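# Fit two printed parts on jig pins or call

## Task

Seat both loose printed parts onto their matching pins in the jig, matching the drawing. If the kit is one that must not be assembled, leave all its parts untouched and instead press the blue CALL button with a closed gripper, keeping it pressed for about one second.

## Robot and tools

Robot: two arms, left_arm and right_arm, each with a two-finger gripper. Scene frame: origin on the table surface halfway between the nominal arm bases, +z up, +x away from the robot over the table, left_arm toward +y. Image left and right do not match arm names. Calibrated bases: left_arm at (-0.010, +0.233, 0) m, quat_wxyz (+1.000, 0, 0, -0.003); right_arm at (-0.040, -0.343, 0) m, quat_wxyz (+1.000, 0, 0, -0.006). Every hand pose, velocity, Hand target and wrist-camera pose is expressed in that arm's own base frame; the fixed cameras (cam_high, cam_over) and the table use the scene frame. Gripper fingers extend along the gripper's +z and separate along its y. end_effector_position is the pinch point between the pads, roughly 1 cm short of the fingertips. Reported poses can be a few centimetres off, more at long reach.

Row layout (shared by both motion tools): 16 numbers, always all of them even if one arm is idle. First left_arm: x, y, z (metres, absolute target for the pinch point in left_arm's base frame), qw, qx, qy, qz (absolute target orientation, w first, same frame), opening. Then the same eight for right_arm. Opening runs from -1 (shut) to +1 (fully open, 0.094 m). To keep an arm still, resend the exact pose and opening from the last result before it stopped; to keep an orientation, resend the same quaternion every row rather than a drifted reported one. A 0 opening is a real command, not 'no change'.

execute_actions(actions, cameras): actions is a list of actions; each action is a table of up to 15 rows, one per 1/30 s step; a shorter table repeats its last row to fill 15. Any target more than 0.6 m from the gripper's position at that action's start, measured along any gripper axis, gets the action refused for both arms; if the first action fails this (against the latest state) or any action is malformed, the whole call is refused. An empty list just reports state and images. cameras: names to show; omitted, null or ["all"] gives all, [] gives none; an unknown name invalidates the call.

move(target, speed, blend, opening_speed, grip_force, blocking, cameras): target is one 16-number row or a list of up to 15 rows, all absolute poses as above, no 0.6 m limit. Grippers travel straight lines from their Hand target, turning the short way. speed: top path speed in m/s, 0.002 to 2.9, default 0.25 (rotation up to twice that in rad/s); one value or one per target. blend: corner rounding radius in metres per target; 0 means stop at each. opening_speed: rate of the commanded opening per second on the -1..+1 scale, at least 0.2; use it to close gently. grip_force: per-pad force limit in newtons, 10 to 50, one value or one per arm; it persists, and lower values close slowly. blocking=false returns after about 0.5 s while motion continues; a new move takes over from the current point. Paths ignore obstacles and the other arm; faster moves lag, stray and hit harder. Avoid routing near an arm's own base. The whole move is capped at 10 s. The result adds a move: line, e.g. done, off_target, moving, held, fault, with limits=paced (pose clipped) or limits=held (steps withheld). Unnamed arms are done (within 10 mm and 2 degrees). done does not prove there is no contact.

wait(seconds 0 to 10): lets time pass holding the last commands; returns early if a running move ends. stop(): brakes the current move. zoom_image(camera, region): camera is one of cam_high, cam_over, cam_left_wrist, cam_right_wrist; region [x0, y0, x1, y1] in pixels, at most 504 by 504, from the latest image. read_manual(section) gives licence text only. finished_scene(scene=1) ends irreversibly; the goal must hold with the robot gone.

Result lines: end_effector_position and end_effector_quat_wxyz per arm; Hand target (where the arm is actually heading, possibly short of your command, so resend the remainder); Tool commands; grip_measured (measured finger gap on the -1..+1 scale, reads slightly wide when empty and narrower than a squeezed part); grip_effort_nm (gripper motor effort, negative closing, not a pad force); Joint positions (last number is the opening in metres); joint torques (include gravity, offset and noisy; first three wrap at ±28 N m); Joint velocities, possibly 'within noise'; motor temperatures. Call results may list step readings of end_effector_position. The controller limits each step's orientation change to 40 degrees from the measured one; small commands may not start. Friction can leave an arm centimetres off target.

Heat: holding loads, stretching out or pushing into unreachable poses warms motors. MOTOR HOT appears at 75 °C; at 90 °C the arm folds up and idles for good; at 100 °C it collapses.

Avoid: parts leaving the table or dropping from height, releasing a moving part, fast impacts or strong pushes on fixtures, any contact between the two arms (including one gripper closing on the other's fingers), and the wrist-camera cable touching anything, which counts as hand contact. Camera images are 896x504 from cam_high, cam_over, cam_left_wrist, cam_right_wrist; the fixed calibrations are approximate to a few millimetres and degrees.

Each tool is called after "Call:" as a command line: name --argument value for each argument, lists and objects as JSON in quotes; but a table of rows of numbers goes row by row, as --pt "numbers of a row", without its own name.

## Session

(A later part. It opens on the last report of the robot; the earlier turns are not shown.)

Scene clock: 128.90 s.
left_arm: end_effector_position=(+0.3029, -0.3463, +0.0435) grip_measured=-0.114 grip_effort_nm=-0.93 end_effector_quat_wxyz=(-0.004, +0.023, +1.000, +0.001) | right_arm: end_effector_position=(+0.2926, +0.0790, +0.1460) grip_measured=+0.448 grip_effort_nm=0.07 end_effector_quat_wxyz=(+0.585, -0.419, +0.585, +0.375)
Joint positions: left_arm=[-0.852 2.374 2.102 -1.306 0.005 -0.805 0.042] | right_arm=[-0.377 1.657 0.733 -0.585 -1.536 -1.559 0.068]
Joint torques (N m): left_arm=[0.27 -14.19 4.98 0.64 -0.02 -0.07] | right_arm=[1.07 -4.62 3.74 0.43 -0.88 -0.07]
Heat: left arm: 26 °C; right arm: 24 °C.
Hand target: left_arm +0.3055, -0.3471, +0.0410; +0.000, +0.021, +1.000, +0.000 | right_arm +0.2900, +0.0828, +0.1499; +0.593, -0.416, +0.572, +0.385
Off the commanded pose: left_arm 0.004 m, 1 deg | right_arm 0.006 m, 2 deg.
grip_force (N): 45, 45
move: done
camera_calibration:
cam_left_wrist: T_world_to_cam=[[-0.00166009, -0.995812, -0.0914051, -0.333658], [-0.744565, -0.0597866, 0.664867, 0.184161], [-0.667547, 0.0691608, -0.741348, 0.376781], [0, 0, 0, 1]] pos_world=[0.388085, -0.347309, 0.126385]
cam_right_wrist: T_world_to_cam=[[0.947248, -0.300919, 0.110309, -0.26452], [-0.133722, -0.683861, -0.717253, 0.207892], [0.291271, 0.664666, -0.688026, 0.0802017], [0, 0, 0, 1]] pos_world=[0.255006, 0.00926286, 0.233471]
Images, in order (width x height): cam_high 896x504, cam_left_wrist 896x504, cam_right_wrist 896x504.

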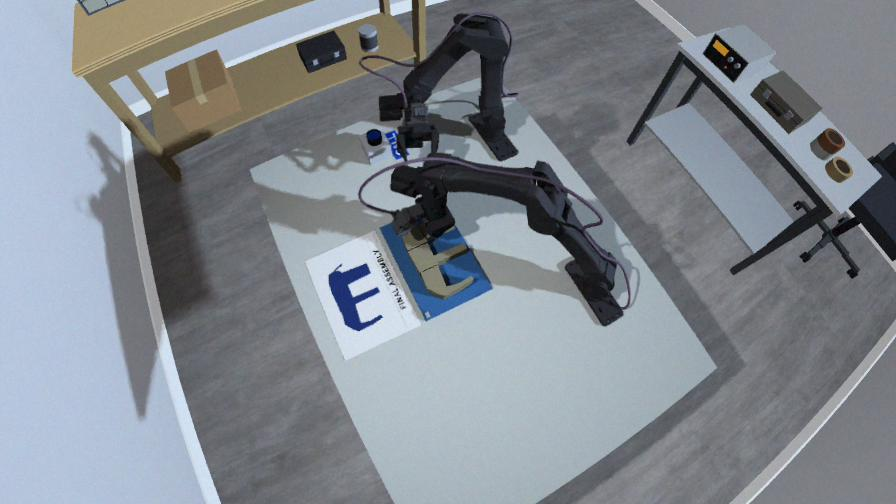

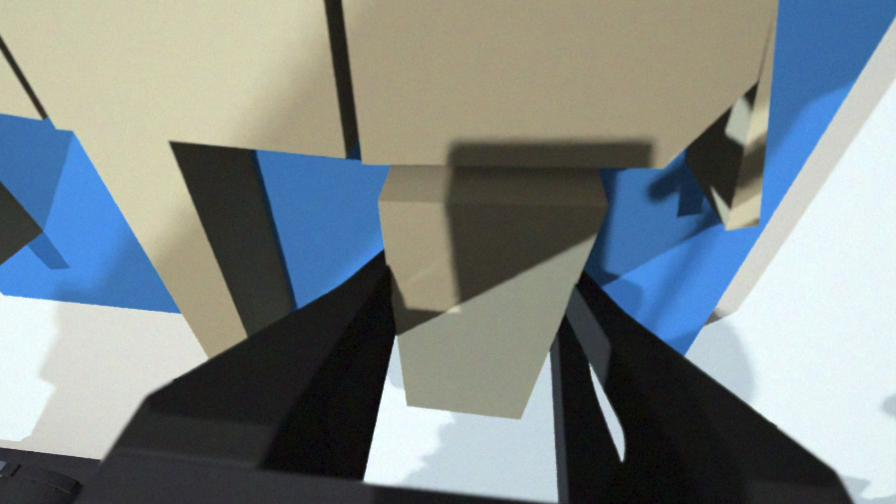

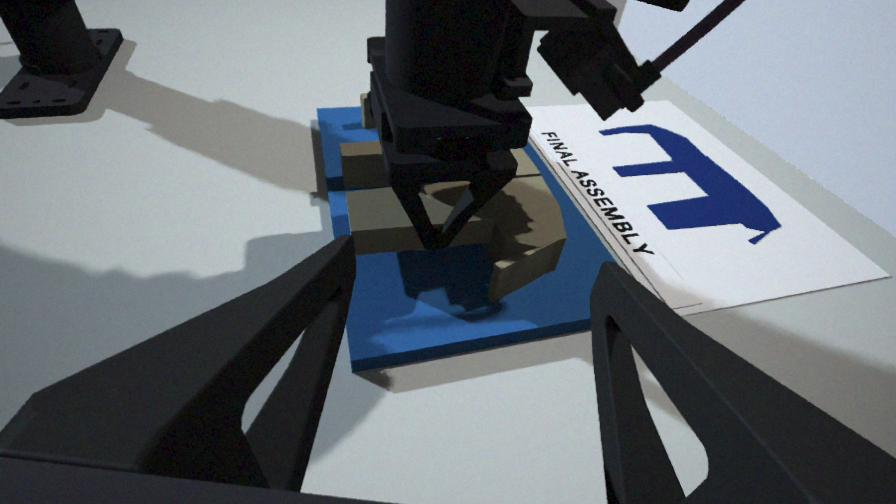

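Call:
move --target '[0.3055,-0.3472,0.033,0,0.0209,0.9998,0,-0.4, 0.29,0.083,0.15,0.594,-0.415,0.572,0.384,0.45]' --speed 0.06 --cameras '["cam_right_wrist","cam_left_wrist"]'

Call:
zoom_image --camera "cam_right_wrist" --region '[320, 140, 560, 320]'

Scene clock: 130.10 s.
left_arm: end_effector_position=(+0.3039, -0.3474, +0.0377) grip_measured=-0.114 grip_effort_nm=-0.93 end_effector_quat_wxyz=(-0.002, +0.023, +1.000, -0.002) | right_arm: end_effector_position=(+0.2926, +0.0790, +0.1460) grip_measured=+0.448 grip_effort_nm=0.08 end_effector_quat_wxyz=(+0.585, -0.419, +0.585, +0.375)
Joint positions: left_arm=[-0.852 2.374 2.079 -1.276 0.005 -0.805 0.042] | right_arm=[-0.377 1.657 0.733 -0.585 -1.536 -1.559 0.068]
Joint torques (N m): left_arm=[0.1 -14.02 4.56 0.63 -0.01 -0.07] | right_arm=[1.06 -4.62 3.75 0.43 -0.88 -0.07]
Heat: left arm: 26 °C; right arm: 24 °C.
Hand target: left_arm +0.3055, -0.3471, +0.0331; +0.000, +0.021, +1.000, +0.000 | right_arm +0.2900, +0.0828, +0.1499; +0.593, -0.416, +0.572, +0.385
Off the commanded pose: left_arm 0.005 m, 0 deg | right_arm 0.006 m, 2 deg.
grip_force (N): 45, 45
move: done
camera_calibration:
cam_left_wrist: T_world_to_cam=[[-0.00127318, -0.996274, -0.0862301, -0.335784], [-0.747589, -0.0563224, 0.661769, 0.19085], [-0.66416, 0.0653073, -0.744733, 0.371059], [0, 0, 0, 1]] pos_world=[0.388692, -0.348017, 0.121087]
cam_right_wrist: T_world_to_cam=[[0.947248, -0.300919, 0.110309, -0.26452], [-0.133722, -0.683861, -0.717253, 0.207892], [0.291271, 0.664666, -0.688026, 0.0802017], [0, 0, 0, 1]] pos_world=[0.255006, 0.00926286, 0.233471]
Images, in order (width x height): cam_left_wrist 896x504, cam_right_wrist 896x504.

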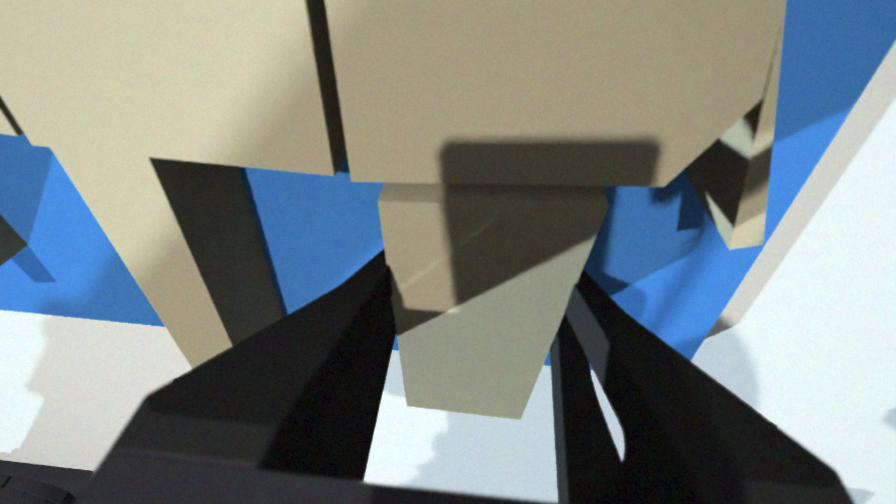

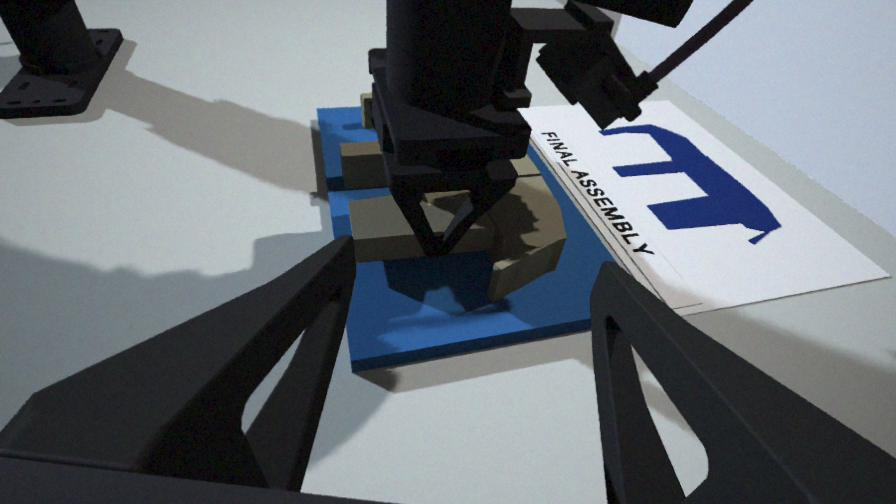

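Scaled by 2.100 from the camera's 896x504 image, which has a finer 1280x720 frame.

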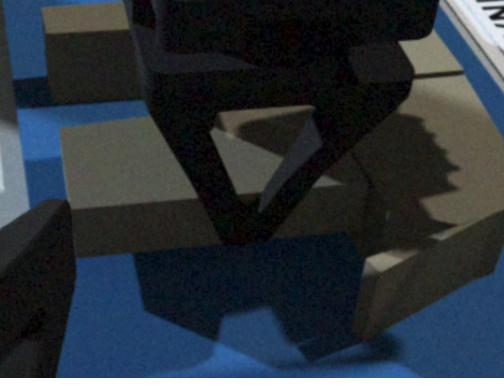

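Call:
move --pt "0.3030 -0.3472 0.043 0 0.0209 0.9998 0 -0.4 0.29 0.083 0.15 0.594 -0.415 0.572 0.384 0.45" --pt "0.3015 -0.3472 0.034 0 0.0209 0.9998 0 -0.4 0.29 0.083 0.15 0.594 -0.415 0.572 0.384 0.45" --speed 0.06 --cameras '["cam_right_wrist","cam_left_wrist"]'

Call:
zoom_image --camera "cam_right_wrist" --region '[320, 140, 560, 320]'

Scene clock: 131.77 s.
left_arm: end_effector_position=(+0.3026, -0.3461, +0.0357) grip_measured=-0.114 grip_effort_nm=-0.94 end_effector_quat_wxyz=(-0.005, +0.023, +1.000, +0.001) | right_arm: end_effector_position=(+0.2926, +0.0790, +0.1460) grip_measured=+0.448 grip_effort_nm=0.08 end_effector_quat_wxyz=(+0.585, -0.419, +0.585, +0.375)
Joint positions: left_arm=[-0.852 2.374 2.071 -1.275 0.006 -0.807 0.042] | right_arm=[-0.377 1.657 0.733 -0.585 -1.536 -1.559 0.068]
Joint torques (N m): left_arm=[-0.54 -15.12 3.77 0.68 -0.04 -0.14] | right_arm=[1.09 -4.62 3.74 0.42 -0.88 -0.07]
Heat: left arm: 26 °C; right arm: 24 °C.
Hand target: left_arm +0.3015, -0.3471, +0.0341; +0.000, +0.021, +1.000, +0.000 | right_arm +0.2900, +0.0828, +0.1499; +0.593, -0.416, +0.572, +0.385
Off the commanded pose: left_arm 0.002 m, 1 deg | right_arm 0.006 m, 2 deg.
grip_force (N): 45, 45
move: done
camera_calibration:
cam_left_wrist: T_world_to_cam=[[-0.000544678, -0.995866, -0.0908288, -0.334593], [-0.744087, -0.0602775, 0.665358, 0.188727], [-0.668083, 0.0679469, -0.740978, 0.37052], [0, 0, 0, 1]] pos_world=[0.387785, -0.34701, 0.118586]
cam_right_wrist: T_world_to_cam=[[0.947248, -0.300919, 0.110309, -0.26452], [-0.133722, -0.683861, -0.717253, 0.207892], [0.291271, 0.664666, -0.688026, 0.0802017], [0, 0, 0, 1]] pos_world=[0.255006, 0.00926286, 0.233471]
Images, in order (width x height): cam_left_wrist 896x504, cam_right_wrist 896x504.

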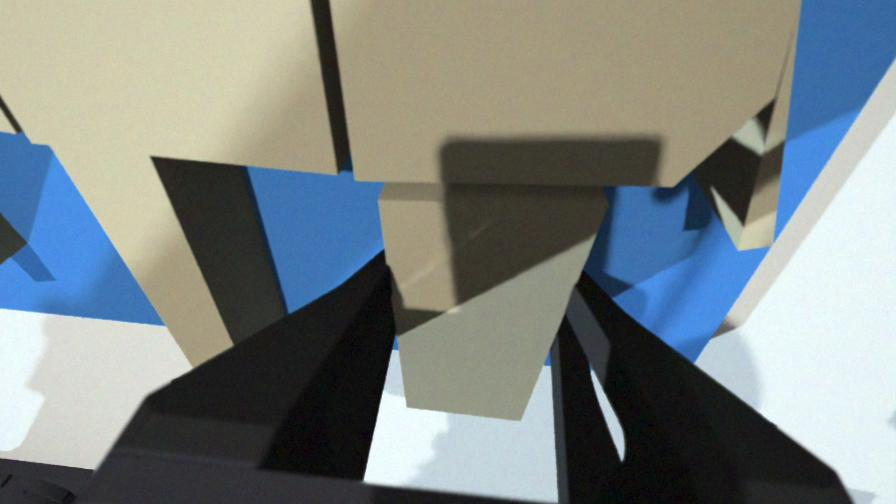

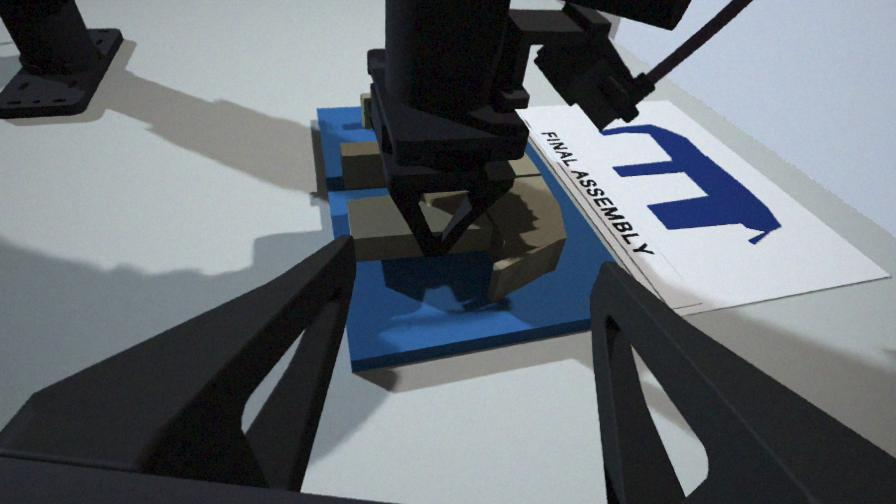

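Scaled by 2.100 from the camera's 896x504 image, which has a finer 1280x720 frame.

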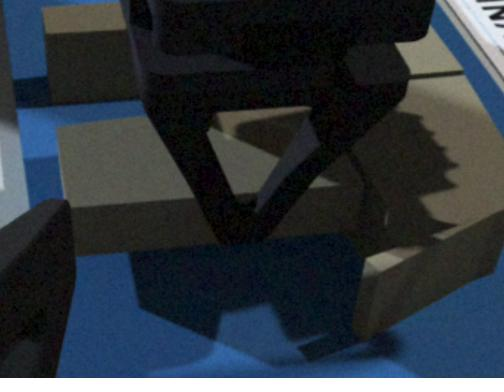

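Call:
execute_actions --actions '[[[0.3015,-0.3500,0.033,0,0.0209,0.9998,0,-0.4,0.29,0.083,0.15,0.594,-0.415,0.572,0.384,0.45]],[[0.3015,-0.3530,0.033,0,0.0209,0.9998,0,-0.4,0.29,0.083,0.15,0.594,-0.415,0.572,0.384,0.45]],[[0.2990,-0.3530,0.033,0,0.0209,0.9998,0,-0.4,0.29,0.083,0.15,0.594,-0.415,0.572,0.384,0.45]],[[0.2990,-0.3480,0.033,0,0.0209,0.9998,0,-0.4,0.29,0.083,0.15,0.594,-0.415,0.572,0.384,0.45]],[[0.2990,-0.3440,0.033,0,0.0209,0.9998,0,-0.4,0.29,0.083,0.15,0.594,-0.415,0.572,0.384,0.45]],[[0.2990,-0.3410,0.033,0,0.0209,0.9998,0,-0.4,0.29,0.083,0.15,0.594,-0.415,0.572,0.384,0.45]]]' --cameras '[]'

Scene clock: 135.17 s.
left_arm: end_effector_position=(+0.3017, -0.3457, +0.0351) grip_measured=-0.114 grip_effort_nm=-0.94 end_effector_quat_wxyz=(+0.003, +0.019, +1.000, -0.005) | right_arm: end_effector_position=(+0.2926, +0.0790, +0.1460) grip_measured=+0.448 grip_effort_nm=0.07 end_effector_quat_wxyz=(+0.585, -0.419, +0.585, +0.375)
Joint positions: left_arm=[-0.855 2.346 2.02 -1.233 0.001 -0.817 0.042] | right_arm=[-0.377 1.657 0.733 -0.585 -1.536 -1.559 0.068]
Joint torques (N m): left_arm=[0.16 -15.08 3.3 0.58 0.01 0.04] | right_arm=[1.09 -4.62 3.73 0.43 -0.88 -0.08]
Heat: left arm: 25 °C; right arm: 24 °C.
Hand target: left_arm +0.2989, -0.3410, +0.0330; +0.000, +0.021, +1.000, +0.000 | right_arm +0.2900, +0.0828, +0.1499; +0.593, -0.416, +0.572, +0.385
Off the commanded pose: left_arm 0.006 m, 1 deg | right_arm 0.006 m, 2 deg.
grip_force (N): 45, 45
Step readings (end_effector_position of left_arm | right_arm):
0: (+0.3026, -0.3461, +0.0357) | (+0.2926, +0.0790, +0.1460)
1: (+0.3025, -0.3462, +0.0357) | (+0.2926, +0.0790, +0.1460)
2: (+0.3023, -0.3463, +0.0357) | (+0.2926, +0.0790, +0.1460)
4: (+0.3023, -0.3463, +0.0357) | (+0.2926, +0.0790, +0.1460)
8: (+0.3023, -0.3463, +0.0357) | (+0.2926, +0.0790, +0.1460)
15: (+0.3023, -0.3463, +0.0357) | (+0.2926, +0.0790, +0.1460)
16: (+0.3022, -0.3465, +0.0357) | (+0.2926, +0.0790, +0.1460)
17: (+0.3021, -0.3466, +0.0357) | (+0.2926, +0.0790, +0.1460)
19: (+0.3018, -0.3468, +0.0357) | (+0.2926, +0.0790, +0.1460)
23: (+0.3017, -0.3469, +0.0357) | (+0.2926, +0.0790, +0.1460)
30: (+0.3017, -0.3469, +0.0357) | (+0.2926, +0.0790, +0.1460)
31: (+0.3017, -0.3468, +0.0357) | (+0.2926, +0.0790, +0.1460)
32: (+0.3017, -0.3469, +0.0357) | (+0.2926, +0.0790, +0.1460)
34: (+0.3015, -0.3470, +0.0357) | (+0.2926, +0.0790, +0.1460)
38: (+0.3017, -0.3469, +0.0357) | (+0.2926, +0.0790, +0.1460)
45: (+0.3017, -0.3469, +0.0357) | (+0.2926, +0.0790, +0.1460)
46: (+0.3015, -0.3466, +0.0351) | (+0.2926, +0.0790, +0.1460)
47: (+0.3014, -0.3466, +0.0349) | (+0.2926, +0.0790, +0.1460)
49: (+0.3014, -0.3466, +0.0350) | (+0.2926, +0.0790, +0.1460)
53: (+0.3016, -0.3467, +0.0349) | (+0.2926, +0.0790, +0.1460)
60: (+0.3016, -0.3467, +0.0349) | (+0.2926, +0.0790, +0.1460)
61: (+0.3013, -0.3464, +0.0347) | (+0.2926, +0.0790, +0.1460)
62: (+0.3012, -0.3463, +0.0350) | (+0.2926, +0.0790, +0.1460)
64: (+0.3012, -0.3463, +0.0353) | (+0.2926, +0.0790, +0.1460)
68: (+0.3013, -0.3464, +0.0351) | (+0.2926, +0.0790, +0.1460)
75: (+0.3013, -0.3465, +0.0350) | (+0.2926, +0.0790, +0.1460)
76: (+0.3012, -0.3460, +0.0348) | (+0.2926, +0.0790, +0.1460)
77: (+0.3012, -0.3458, +0.0350) | (+0.2926, +0.0790, +0.1460)
79: (+0.3017, -0.3455, +0.0354) | (+0.2926, +0.0790, +0.1460)
83: (+0.3017, -0.3457, +0.0351) | (+0.2926, +0.0790, +0.1460)
90: (+0.3017, -0.3457, +0.0351) | (+0.2926, +0.0790, +0.1460)
No camera images: "cameras" was empty.

Call:
move --pt "0.3035 -0.3525 0.048 0 0.0227 0.9997 0 -0.4 0.29 0.083 0.15 0.594 -0.415 0.572 0.384 0.45" --pt "0.3035 -0.3525 0.034 0 0.0227 0.9997 0 -0.4 0.29 0.083 0.15 0.594 -0.415 0.572 0.384 0.45" --speed 0.06 --cameras '["cam_right_wrist","cam_left_wrist"]'

Call:
zoom_image --camera "cam_right_wrist" --region '[320, 140, 560, 320]'

Scene clock: 137.70 s.
left_arm: end_effector_position=(+0.3046, -0.3508, +0.0418) grip_measured=-0.114 grip_effort_nm=-0.93 end_effector_quat_wxyz=(+0.001, +0.020, +1.000, -0.003) | right_arm: end_effector_position=(+0.2926, +0.0790, +0.1460) grip_measured=+0.448 grip_effort_nm=0.07 end_effector_quat_wxyz=(+0.585, -0.419, +0.585, +0.375)
Joint positions: left_arm=[-0.857 2.379 2.105 -1.29 0.002 -0.817 0.042] | right_arm=[-0.377 1.657 0.733 -0.585 -1.536 -1.559 0.068]
Joint torques (N m): left_arm=[-0.42 -13.27 4.77 0.68 0 -0.04] | right_arm=[1.09 -4.63 3.74 0.43 -0.88 -0.08]
Heat: left arm: 25 °C; right arm: 24 °C.
Hand target: left_arm +0.3034, -0.3525, +0.0342; +0.000, +0.023, +1.000, +0.000 | right_arm +0.2900, +0.0828, +0.1499; +0.593, -0.416, +0.572, +0.385
Off the commanded pose: left_arm 0.008 m, 1 deg | right_arm 0.006 m, 2 deg.
grip_force (N): 45, 45
move: done
camera_calibration:
cam_left_wrist: T_world_to_cam=[[0.00577405, -0.996525, -0.0830893, -0.341207], [-0.751631, -0.0591291, 0.656928, 0.18894], [-0.659558, 0.0586594, -0.749361, 0.371192], [0, 0, 0, 1]] pos_world=[0.388806, -0.350623, 0.125686]
cam_right_wrist: T_world_to_cam=[[0.947248, -0.300919, 0.110309, -0.26452], [-0.133722, -0.683861, -0.717253, 0.207892], [0.291271, 0.664666, -0.688026, 0.0802017], [0, 0, 0, 1]] pos_world=[0.255006, 0.00926286, 0.233471]
Images, in order (width x height): cam_left_wrist 896x504, cam_right_wrist 896x504.

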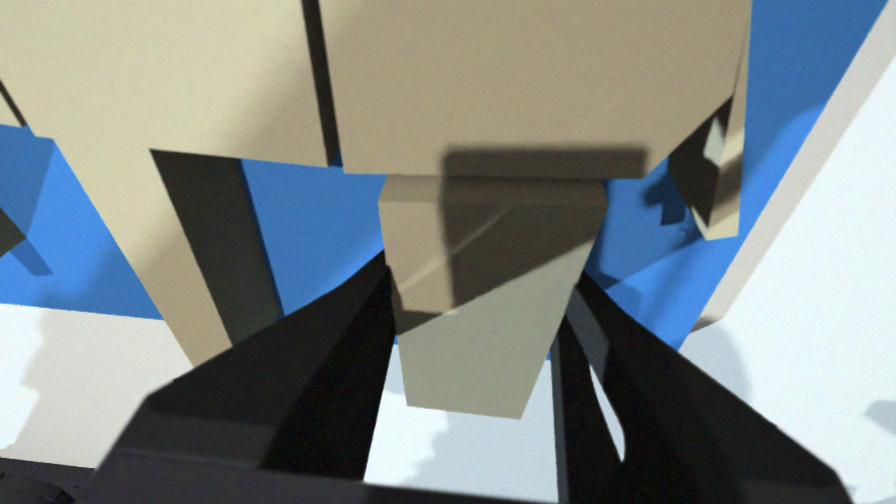

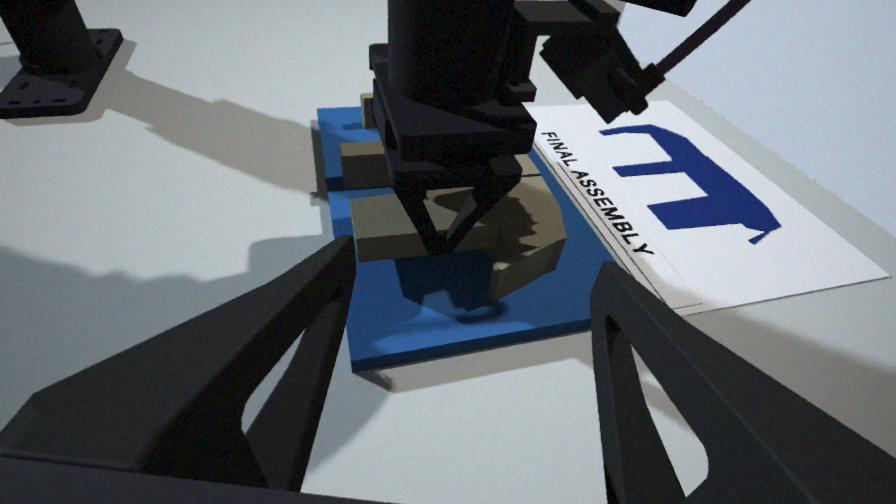

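Scaled by 2.100 from the camera's 896x504 image, which has a finer 1280x720 frame.

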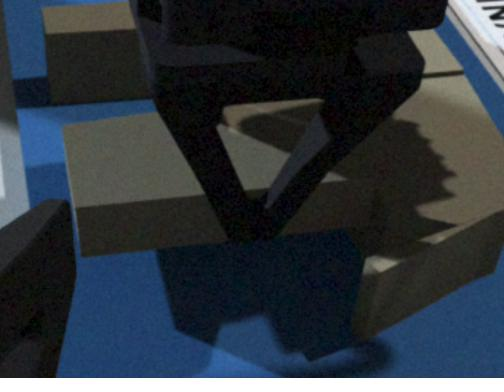

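Call:
move --pt "0.3010 -0.3525 0.046 0 0.0227 0.9997 0 -0.4 0.29 0.083 0.15 0.594 -0.415 0.572 0.384 0.45" --pt "0.3005 -0.3525 0.034 0 0.0227 0.9997 0 -0.4 0.29 0.083 0.15 0.594 -0.415 0.572 0.384 0.45" --speed 0.06 --cameras '["cam_right_wrist","cam_left_wrist"]'

Call:
zoom_image --camera "cam_right_wrist" --region '[320, 140, 560, 320]'

Scene clock: 139.33 s.
left_arm: end_effector_position=(+0.3013, -0.3501, +0.0375) grip_measured=-0.114 grip_effort_nm=-0.93 end_effector_quat_wxyz=(-0.002, +0.022, +1.000, +0.000) | right_arm: end_effector_position=(+0.2926, +0.0790, +0.1460) grip_measured=+0.448 grip_effort_nm=0.07 end_effector_quat_wxyz=(+0.585, -0.419, +0.585, +0.375)
Joint positions: left_arm=[-0.861 2.379 2.088 -1.283 0.002 -0.817 0.042] | right_arm=[-0.377 1.657 0.733 -0.585 -1.536 -1.559 0.068]
Joint torques (N m): left_arm=[-0.58 -14.19 4.79 0.67 0 -0.07] | right_arm=[1.07 -4.62 3.74 0.42 -0.88 -0.07]
Heat: left arm: 26 °C; right arm: 24 °C.
Hand target: left_arm +0.3005, -0.3524, +0.0341; +0.000, +0.023, +1.000, +0.000 | right_arm +0.2900, +0.0828, +0.1499; +0.593, -0.416, +0.572, +0.385
Off the commanded pose: left_arm 0.004 m, 0 deg | right_arm 0.006 m, 2 deg.
grip_force (N): 45, 45
move: done
camera_calibration:
cam_left_wrist: T_world_to_cam=[[0.00105663, -0.995887, -0.0905972, -0.338824], [-0.747632, -0.0609535, 0.66131, 0.187331], [-0.664112, 0.0670346, -0.744622, 0.369939], [0, 0, 0, 1]] pos_world=[0.386094, -0.350811, 0.120884]
cam_right_wrist: T_world_to_cam=[[0.947248, -0.300919, 0.110309, -0.26452], [-0.133722, -0.683861, -0.717253, 0.207892], [0.291271, 0.664666, -0.688026, 0.0802017], [0, 0, 0, 1]] pos_world=[0.255006, 0.00926286, 0.233471]
Images, in order (width x height): cam_left_wrist 896x504, cam_right_wrist 896x504.

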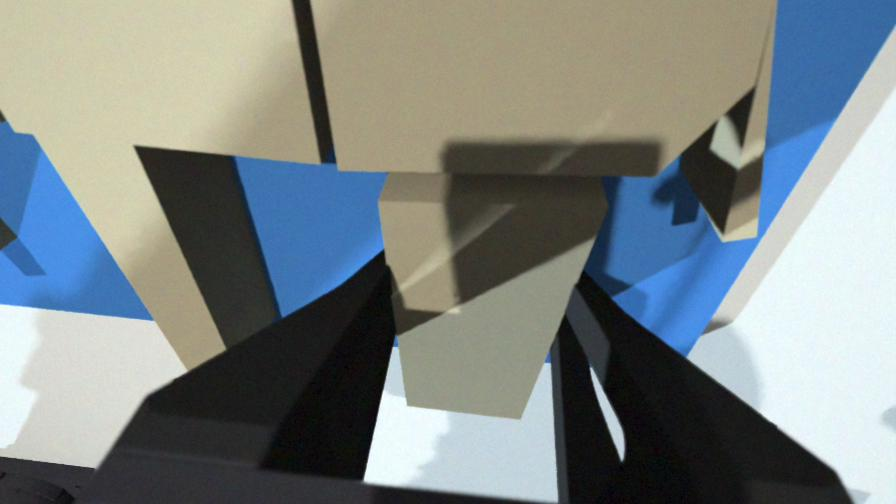

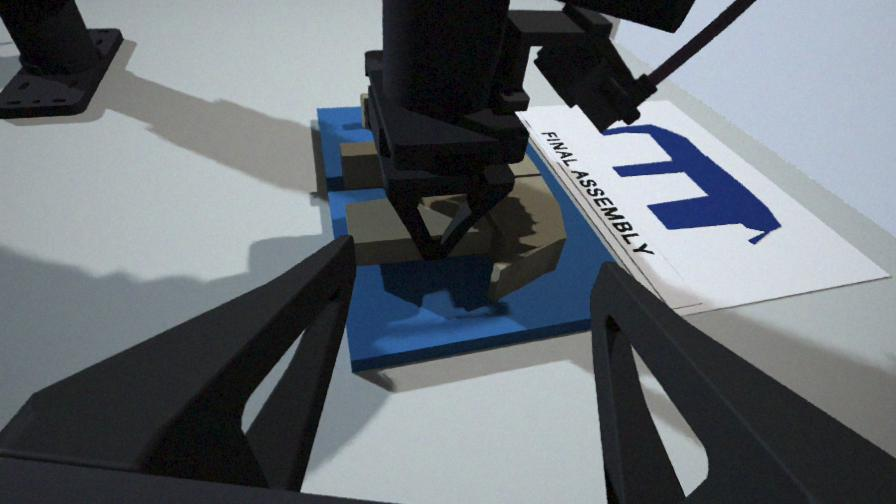

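Scaled by 2.100 from the camera's 896x504 image, which has a finer 1280x720 frame.

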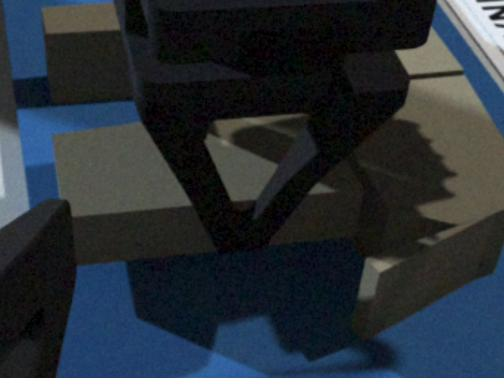

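Call:
execute_actions --actions '[[[0.3020,-0.3525,0.031,0,0.0227,0.9997,0,-0.4,0.29,0.083,0.15,0.594,-0.415,0.572,0.384,0.45]],[[0.3045,-0.3525,0.031,0,0.0227,0.9997,0,-0.4,0.29,0.083,0.15,0.594,-0.415,0.572,0.384,0.45]],[[0.3045,-0.3500,0.031,0,0.0227,0.9997,0,-0.4,0.29,0.083,0.15,0.594,-0.415,0.572,0.384,0.45]],[[0.3045,-0.3470,0.031,0,0.0227,0.9997,0,-0.4,0.29,0.083,0.15,0.594,-0.415,0.572,0.384,0.45]],[[0.3045,-0.3450,0.031,0,0.0227,0.9997,0,-0.4,0.29,0.083,0.15,0.594,-0.415,0.572,0.384,0.45]]]' --cameras '[]'

Scene clock: 142.23 s.
left_arm: end_effector_position=(+0.3030, -0.3471, +0.0289) grip_measured=-0.114 grip_effort_nm=-0.94 end_effector_quat_wxyz=(-0.003, +0.020, +1.000, +0.001) | right_arm: end_effector_position=(+0.2926, +0.0790, +0.1460) grip_measured=+0.448 grip_effort_nm=0.07 end_effector_quat_wxyz=(+0.585, -0.419, +0.585, +0.375)
Joint positions: left_arm=[-0.854 2.379 2.054 -1.251 0.003 -0.814 0.042] | right_arm=[-0.377 1.657 0.733 -0.585 -1.536 -1.559 0.068]
Joint torques (N m): left_arm=[0.44 -15.34 4.53 0.53 -0.01 0.05] | right_arm=[1.07 -4.62 3.74 0.43 -0.88 -0.08]
Heat: left arm: 25 °C; right arm: 23 °C.
Hand target: left_arm +0.3045, -0.3450, +0.0311; +0.000, +0.023, +1.000, +0.000 | right_arm +0.2900, +0.0828, +0.1499; +0.593, -0.416, +0.572, +0.385
Off the commanded pose: left_arm 0.003 m, 0 deg | right_arm 0.006 m, 2 deg.
grip_force (N): 45, 45
Step readings (end_effector_position of left_arm | right_arm):
0: (+0.3014, -0.3501, +0.0375) | (+0.2926, +0.0790, +0.1460)
1: (+0.3015, -0.3503, +0.0375) | (+0.2926, +0.0790, +0.1460)
2: (+0.3017, -0.3504, +0.0375) | (+0.2926, +0.0790, +0.1460)
4: (+0.3020, -0.3509, +0.0375) | (+0.2926, +0.0790, +0.1460)
8: (+0.3023, -0.3512, +0.0375) | (+0.2926, +0.0790, +0.1460)
15: (+0.3023, -0.3512, +0.0375) | (+0.2926, +0.0790, +0.1460)
16: (+0.3023, -0.3512, +0.0375) | (+0.2926, +0.0790, +0.1460)
17: (+0.3023, -0.3512, +0.0375) | (+0.2926, +0.0790, +0.1460)
19: (+0.3023, -0.3512, +0.0375) | (+0.2926, +0.0790, +0.1460)
23: (+0.3023, -0.3512, +0.0375) | (+0.2926, +0.0790, +0.1460)
30: (+0.3023, -0.3512, +0.0375) | (+0.2926, +0.0790, +0.1460)
31: (+0.3023, -0.3512, +0.0375) | (+0.2926, +0.0790, +0.1460)
32: (+0.3024, -0.3513, +0.0375) | (+0.2926, +0.0790, +0.1460)
34: (+0.3024, -0.3513, +0.0375) | (+0.2926, +0.0790, +0.1460)
38: (+0.3024, -0.3513, +0.0375) | (+0.2926, +0.0790, +0.1460)
45: (+0.3024, -0.3513, +0.0375) | (+0.2926, +0.0790, +0.1460)
46: (+0.3024, -0.3507, +0.0367) | (+0.2926, +0.0790, +0.1460)
47: (+0.3027, -0.3497, +0.0353) | (+0.2926, +0.0790, +0.1460)
49: (+0.3024, -0.3491, +0.0332) | (+0.2926, +0.0790, +0.1460)
53: (+0.3026, -0.3485, +0.0319) | (+0.2926, +0.0790, +0.1460)
60: (+0.3027, -0.3484, +0.0319) | (+0.2926, +0.0790, +0.1460)
61: (+0.3028, -0.3480, +0.0315) | (+0.2926, +0.0790, +0.1460)
62: (+0.3028, -0.3475, +0.0307) | (+0.2926, +0.0790, +0.1460)
64: (+0.3028, -0.3471, +0.0295) | (+0.2926, +0.0790, +0.1460)
68: (+0.3030, -0.3471, +0.0289) | (+0.2926, +0.0790, +0.1460)
75: (+0.3030, -0.3471, +0.0289) | (+0.2926, +0.0790, +0.1460)
No camera images: "cameras" was empty.

Dropped in. Press to seat.

Call:
move --target '[0.3045,-0.3455,0.018,0,0.0227,0.9997,0,-0.4, 0.29,0.083,0.15,0.594,-0.415,0.572,0.384,0.45]' --speed 0.05 --cameras '["cam_right_wrist","cam_left_wrist"]'

Call:
zoom_image --camera "cam_right_wrist" --region '[320, 140, 560, 320]'

Scene clock: 143.10 s.
left_arm: end_effector_position=(+0.3023, -0.3476, +0.0241) grip_measured=-0.114 grip_effort_nm=-0.93 end_effector_quat_wxyz=(-0.005, +0.021, +1.000, -0.002) | right_arm: end_effector_position=(+0.2926, +0.0790, +0.1460) grip_measured=+0.448 grip_effort_nm=0.08 end_effector_quat_wxyz=(+0.585, -0.419, +0.585, +0.375)
Joint positions: left_arm=[-0.854 2.379 2.035 -1.23 0.009 -0.812 0.042] | right_arm=[-0.377 1.657 0.733 -0.585 -1.536 -1.559 0.068]
Joint torques (N m): left_arm=[0.31 -14.61 3.19 0.8 -0.07 0.02] | right_arm=[1.07 -4.6 3.74 0.43 -0.88 -0.07]
Heat: left arm: 26 °C; right arm: 23 °C.
Hand target: left_arm +0.3044, -0.3455, +0.0181; +0.000, +0.023, +1.000, +0.000 | right_arm +0.2900, +0.0828, +0.1499; +0.593, -0.416, +0.572, +0.385
Off the commanded pose: left_arm 0.007 m, 1 deg | right_arm 0.006 m, 2 deg.
grip_force (N): 45, 45
move: done
camera_calibration:
cam_left_wrist: T_world_to_cam=[[0.00330669, -0.996233, -0.0866594, -0.338517], [-0.743653, -0.0603872, 0.665833, 0.195916], [-0.668557, 0.0622429, -0.741051, 0.35999], [0, 0, 0, 1]] pos_world=[0.387486, -0.347818, 0.106988]
cam_right_wrist: T_world_to_cam=[[0.947248, -0.300919, 0.110309, -0.26452], [-0.133722, -0.683861, -0.717253, 0.207892], [0.291271, 0.664666, -0.688026, 0.0802017], [0, 0, 0, 1]] pos_world=[0.255006, 0.00926286, 0.233471]
Images, in order (width x height): cam_left_wrist 896x504, cam_right_wrist 896x504.

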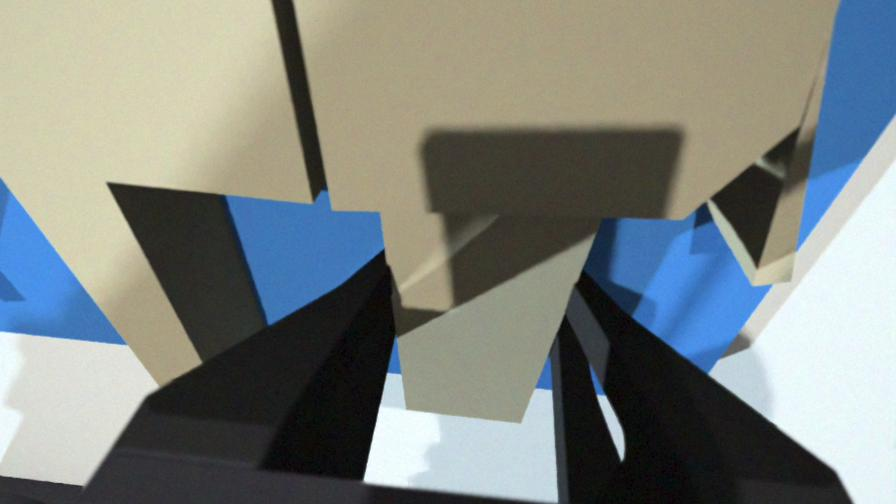

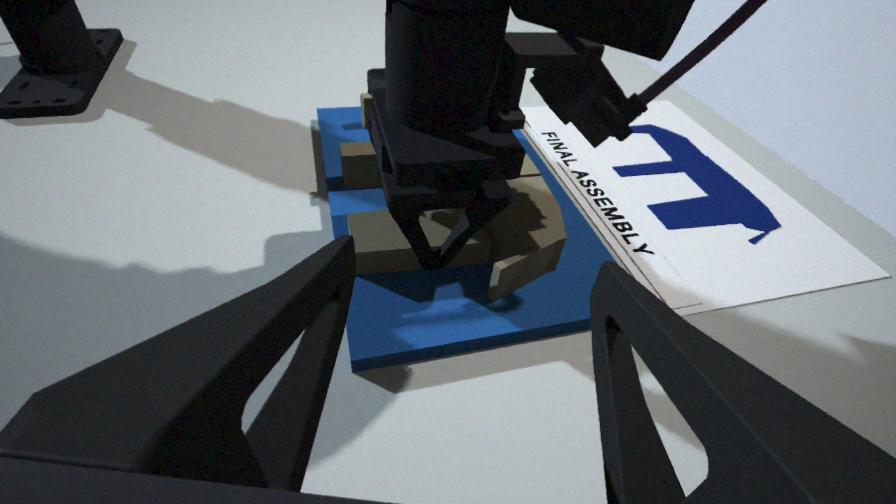

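Scaled by 2.100 from the camera's 896x504 image, which has a finer 1280x720 frame.

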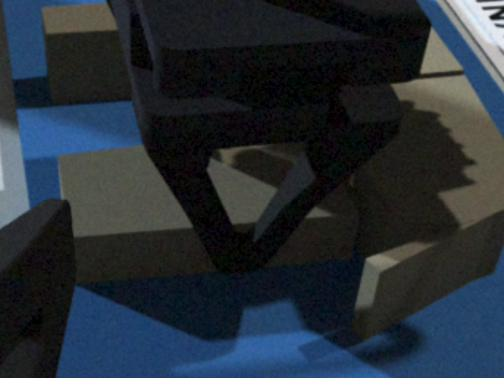

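Call:
move --pt "0.3042 -0.3455 0.026 0 0.0227 0.9997 0 -0.4 0.29 0.083 0.15 0.594 -0.415 0.572 0.384 0.45" --pt "0.3042 -0.3455 0.026 0 0.0227 0.9997 0 0.2 0.29 0.083 0.15 0.594 -0.415 0.572 0.384 0.45" --pt "0.3042 -0.3455 0.10 0 0.0227 0.9997 0 0.2 0.29 0.083 0.15 0.594 -0.415 0.572 0.384 0.45" --pt "0.30 -0.05 0.25 0 0.0227 0.9997 0 0.2 0.29 0.06 0.19 0.594 -0.415 0.572 0.384 0.45" --speed '[0.05,0.05,0.08,0.3]' --opening_speed 0.5 --blend '[0,0,0.03,0]'

Call:
zoom_image --camera "cam_over" --region '[380, 250, 690, 470]'

Call:
zoom_image --camera "cam_right_wrist" --region '[300, 60, 640, 320]'

Scene clock: 150.07 s.
left_arm: end_effector_position=(+0.3027, -0.0494, +0.2500) grip_measured=+0.198 grip_effort_nm=0.10 end_effector_quat_wxyz=(+0.109, +0.014, +0.994, -0.018) | right_arm: end_effector_position=(+0.2830, +0.0666, +0.1815) grip_measured=+0.448 grip_effort_nm=0.07 end_effector_quat_wxyz=(+0.592, -0.397, +0.599, +0.364)
Joint positions: left_arm=[-0.163 1.593 1.812 -1.569 0.004 -0.134 0.056] | right_arm=[-0.442 1.586 0.822 -1.002 -1.536 -1.801 0.068]
Joint torques (N m): left_arm=[-0.51 -7.09 4.16 0.96 -0.02 0.08] | right_arm=[-1.03 -3.62 7.06 -0.19 -0.73 -0.13]
Heat: left arm: 26 °C; right arm: 23 °C.
Hand target: left_arm +0.3000, -0.0500, +0.2494; +0.107, +0.022, +0.994, -0.016 | right_arm +0.2900, +0.0606, +0.1898; +0.605, -0.395, +0.593, +0.357
Off the commanded pose: left_arm 0.003 m, 13 deg | right_arm 0.013 m, 4 deg.
joint sent to its limit (left arm) — joint 4 (wrist pitch), lower limit. The joint targets are off in orientation, not in position.
grip_force (N): 45, 45
move: off_target (left_arm, right_arm)
camera_calibration:
cam_left_wrist: T_world_to_cam=[[0.0315779, -0.998511, -0.0444877, -0.0410387], [-0.87383, -0.0491873, 0.483738, 0.149351], [-0.485205, 0.0235993, -0.874082, 0.485024], [0, 0, 0, 1]] pos_world=[0.367139, -0.0450776, 0.349878]
cam_right_wrist: T_world_to_cam=[[0.930371, -0.35429, 0.0942786, -0.251889], [-0.182191, -0.669953, -0.719701, 0.236869], [0.318145, 0.652412, -0.687853, 0.108796], [0, 0, 0, 1]] pos_world=[0.242893, -0.0015308, 0.269058]

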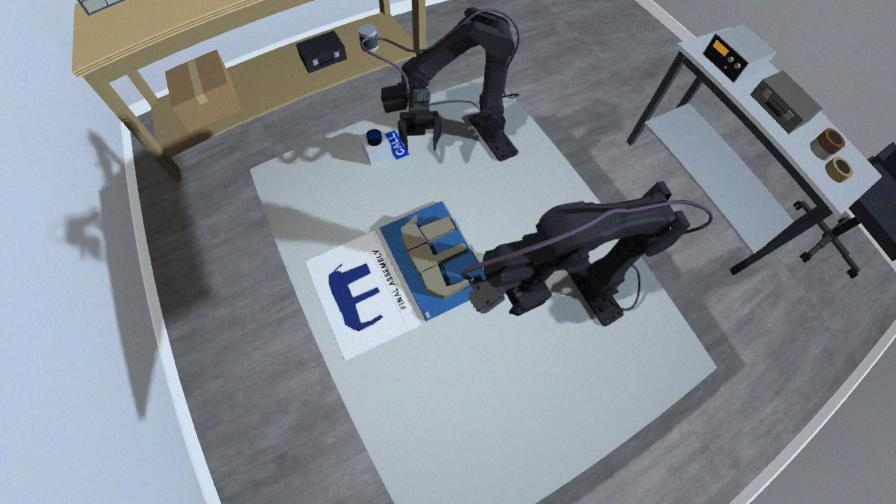

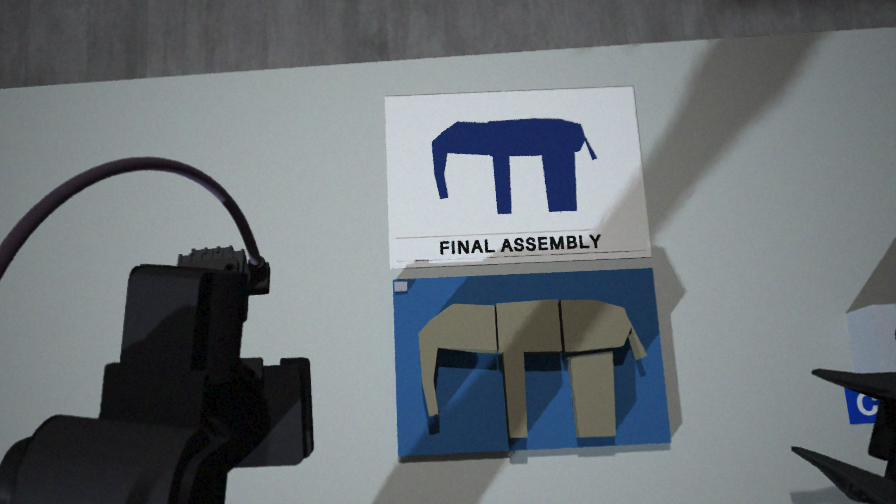

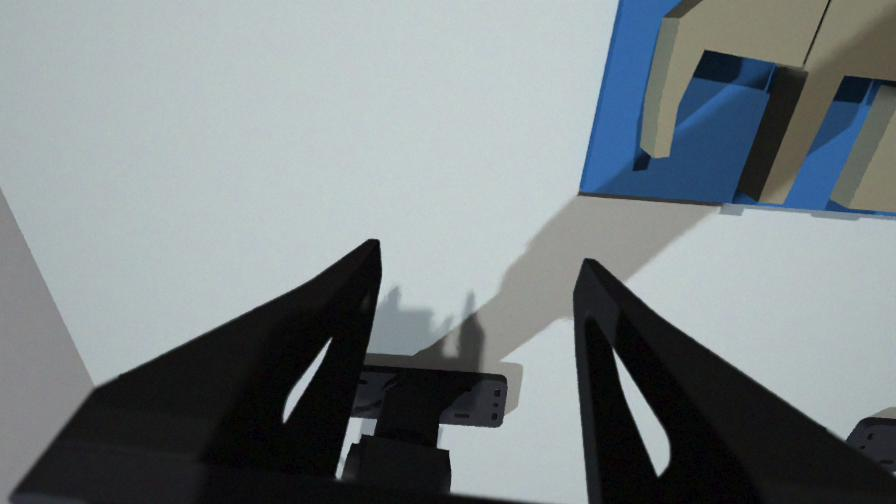

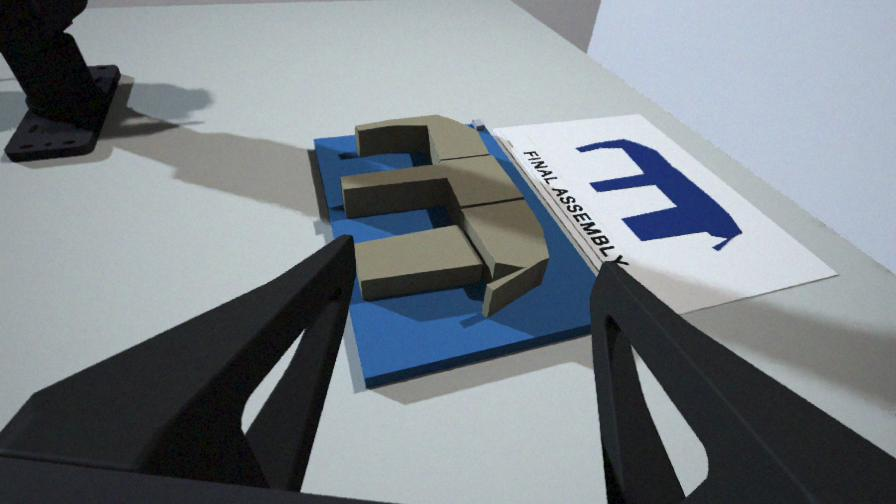

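Scaled by 1.626 from the camera's 896x504 image, which has a finer 1280x720 frame.

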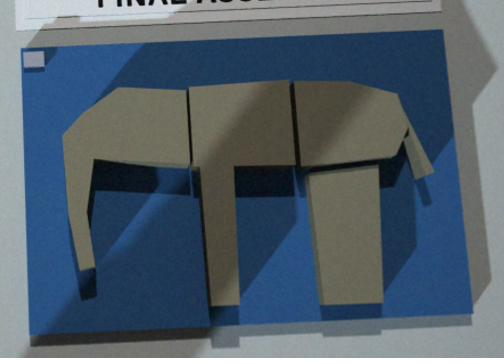

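Scaled by 1.482 from the camera's 896x504 image, which has a finer 1280x720 frame.

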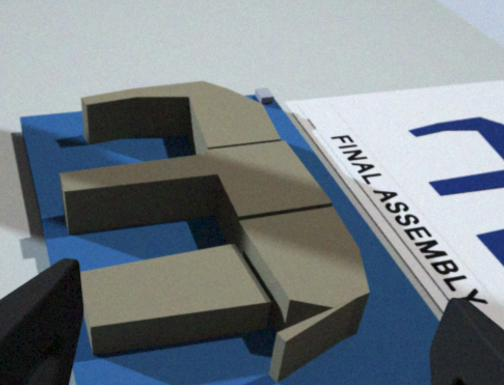

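Both parts are seated and level, and they match the drawing.

Call:
finished_scene

The scene is finished: the task was done.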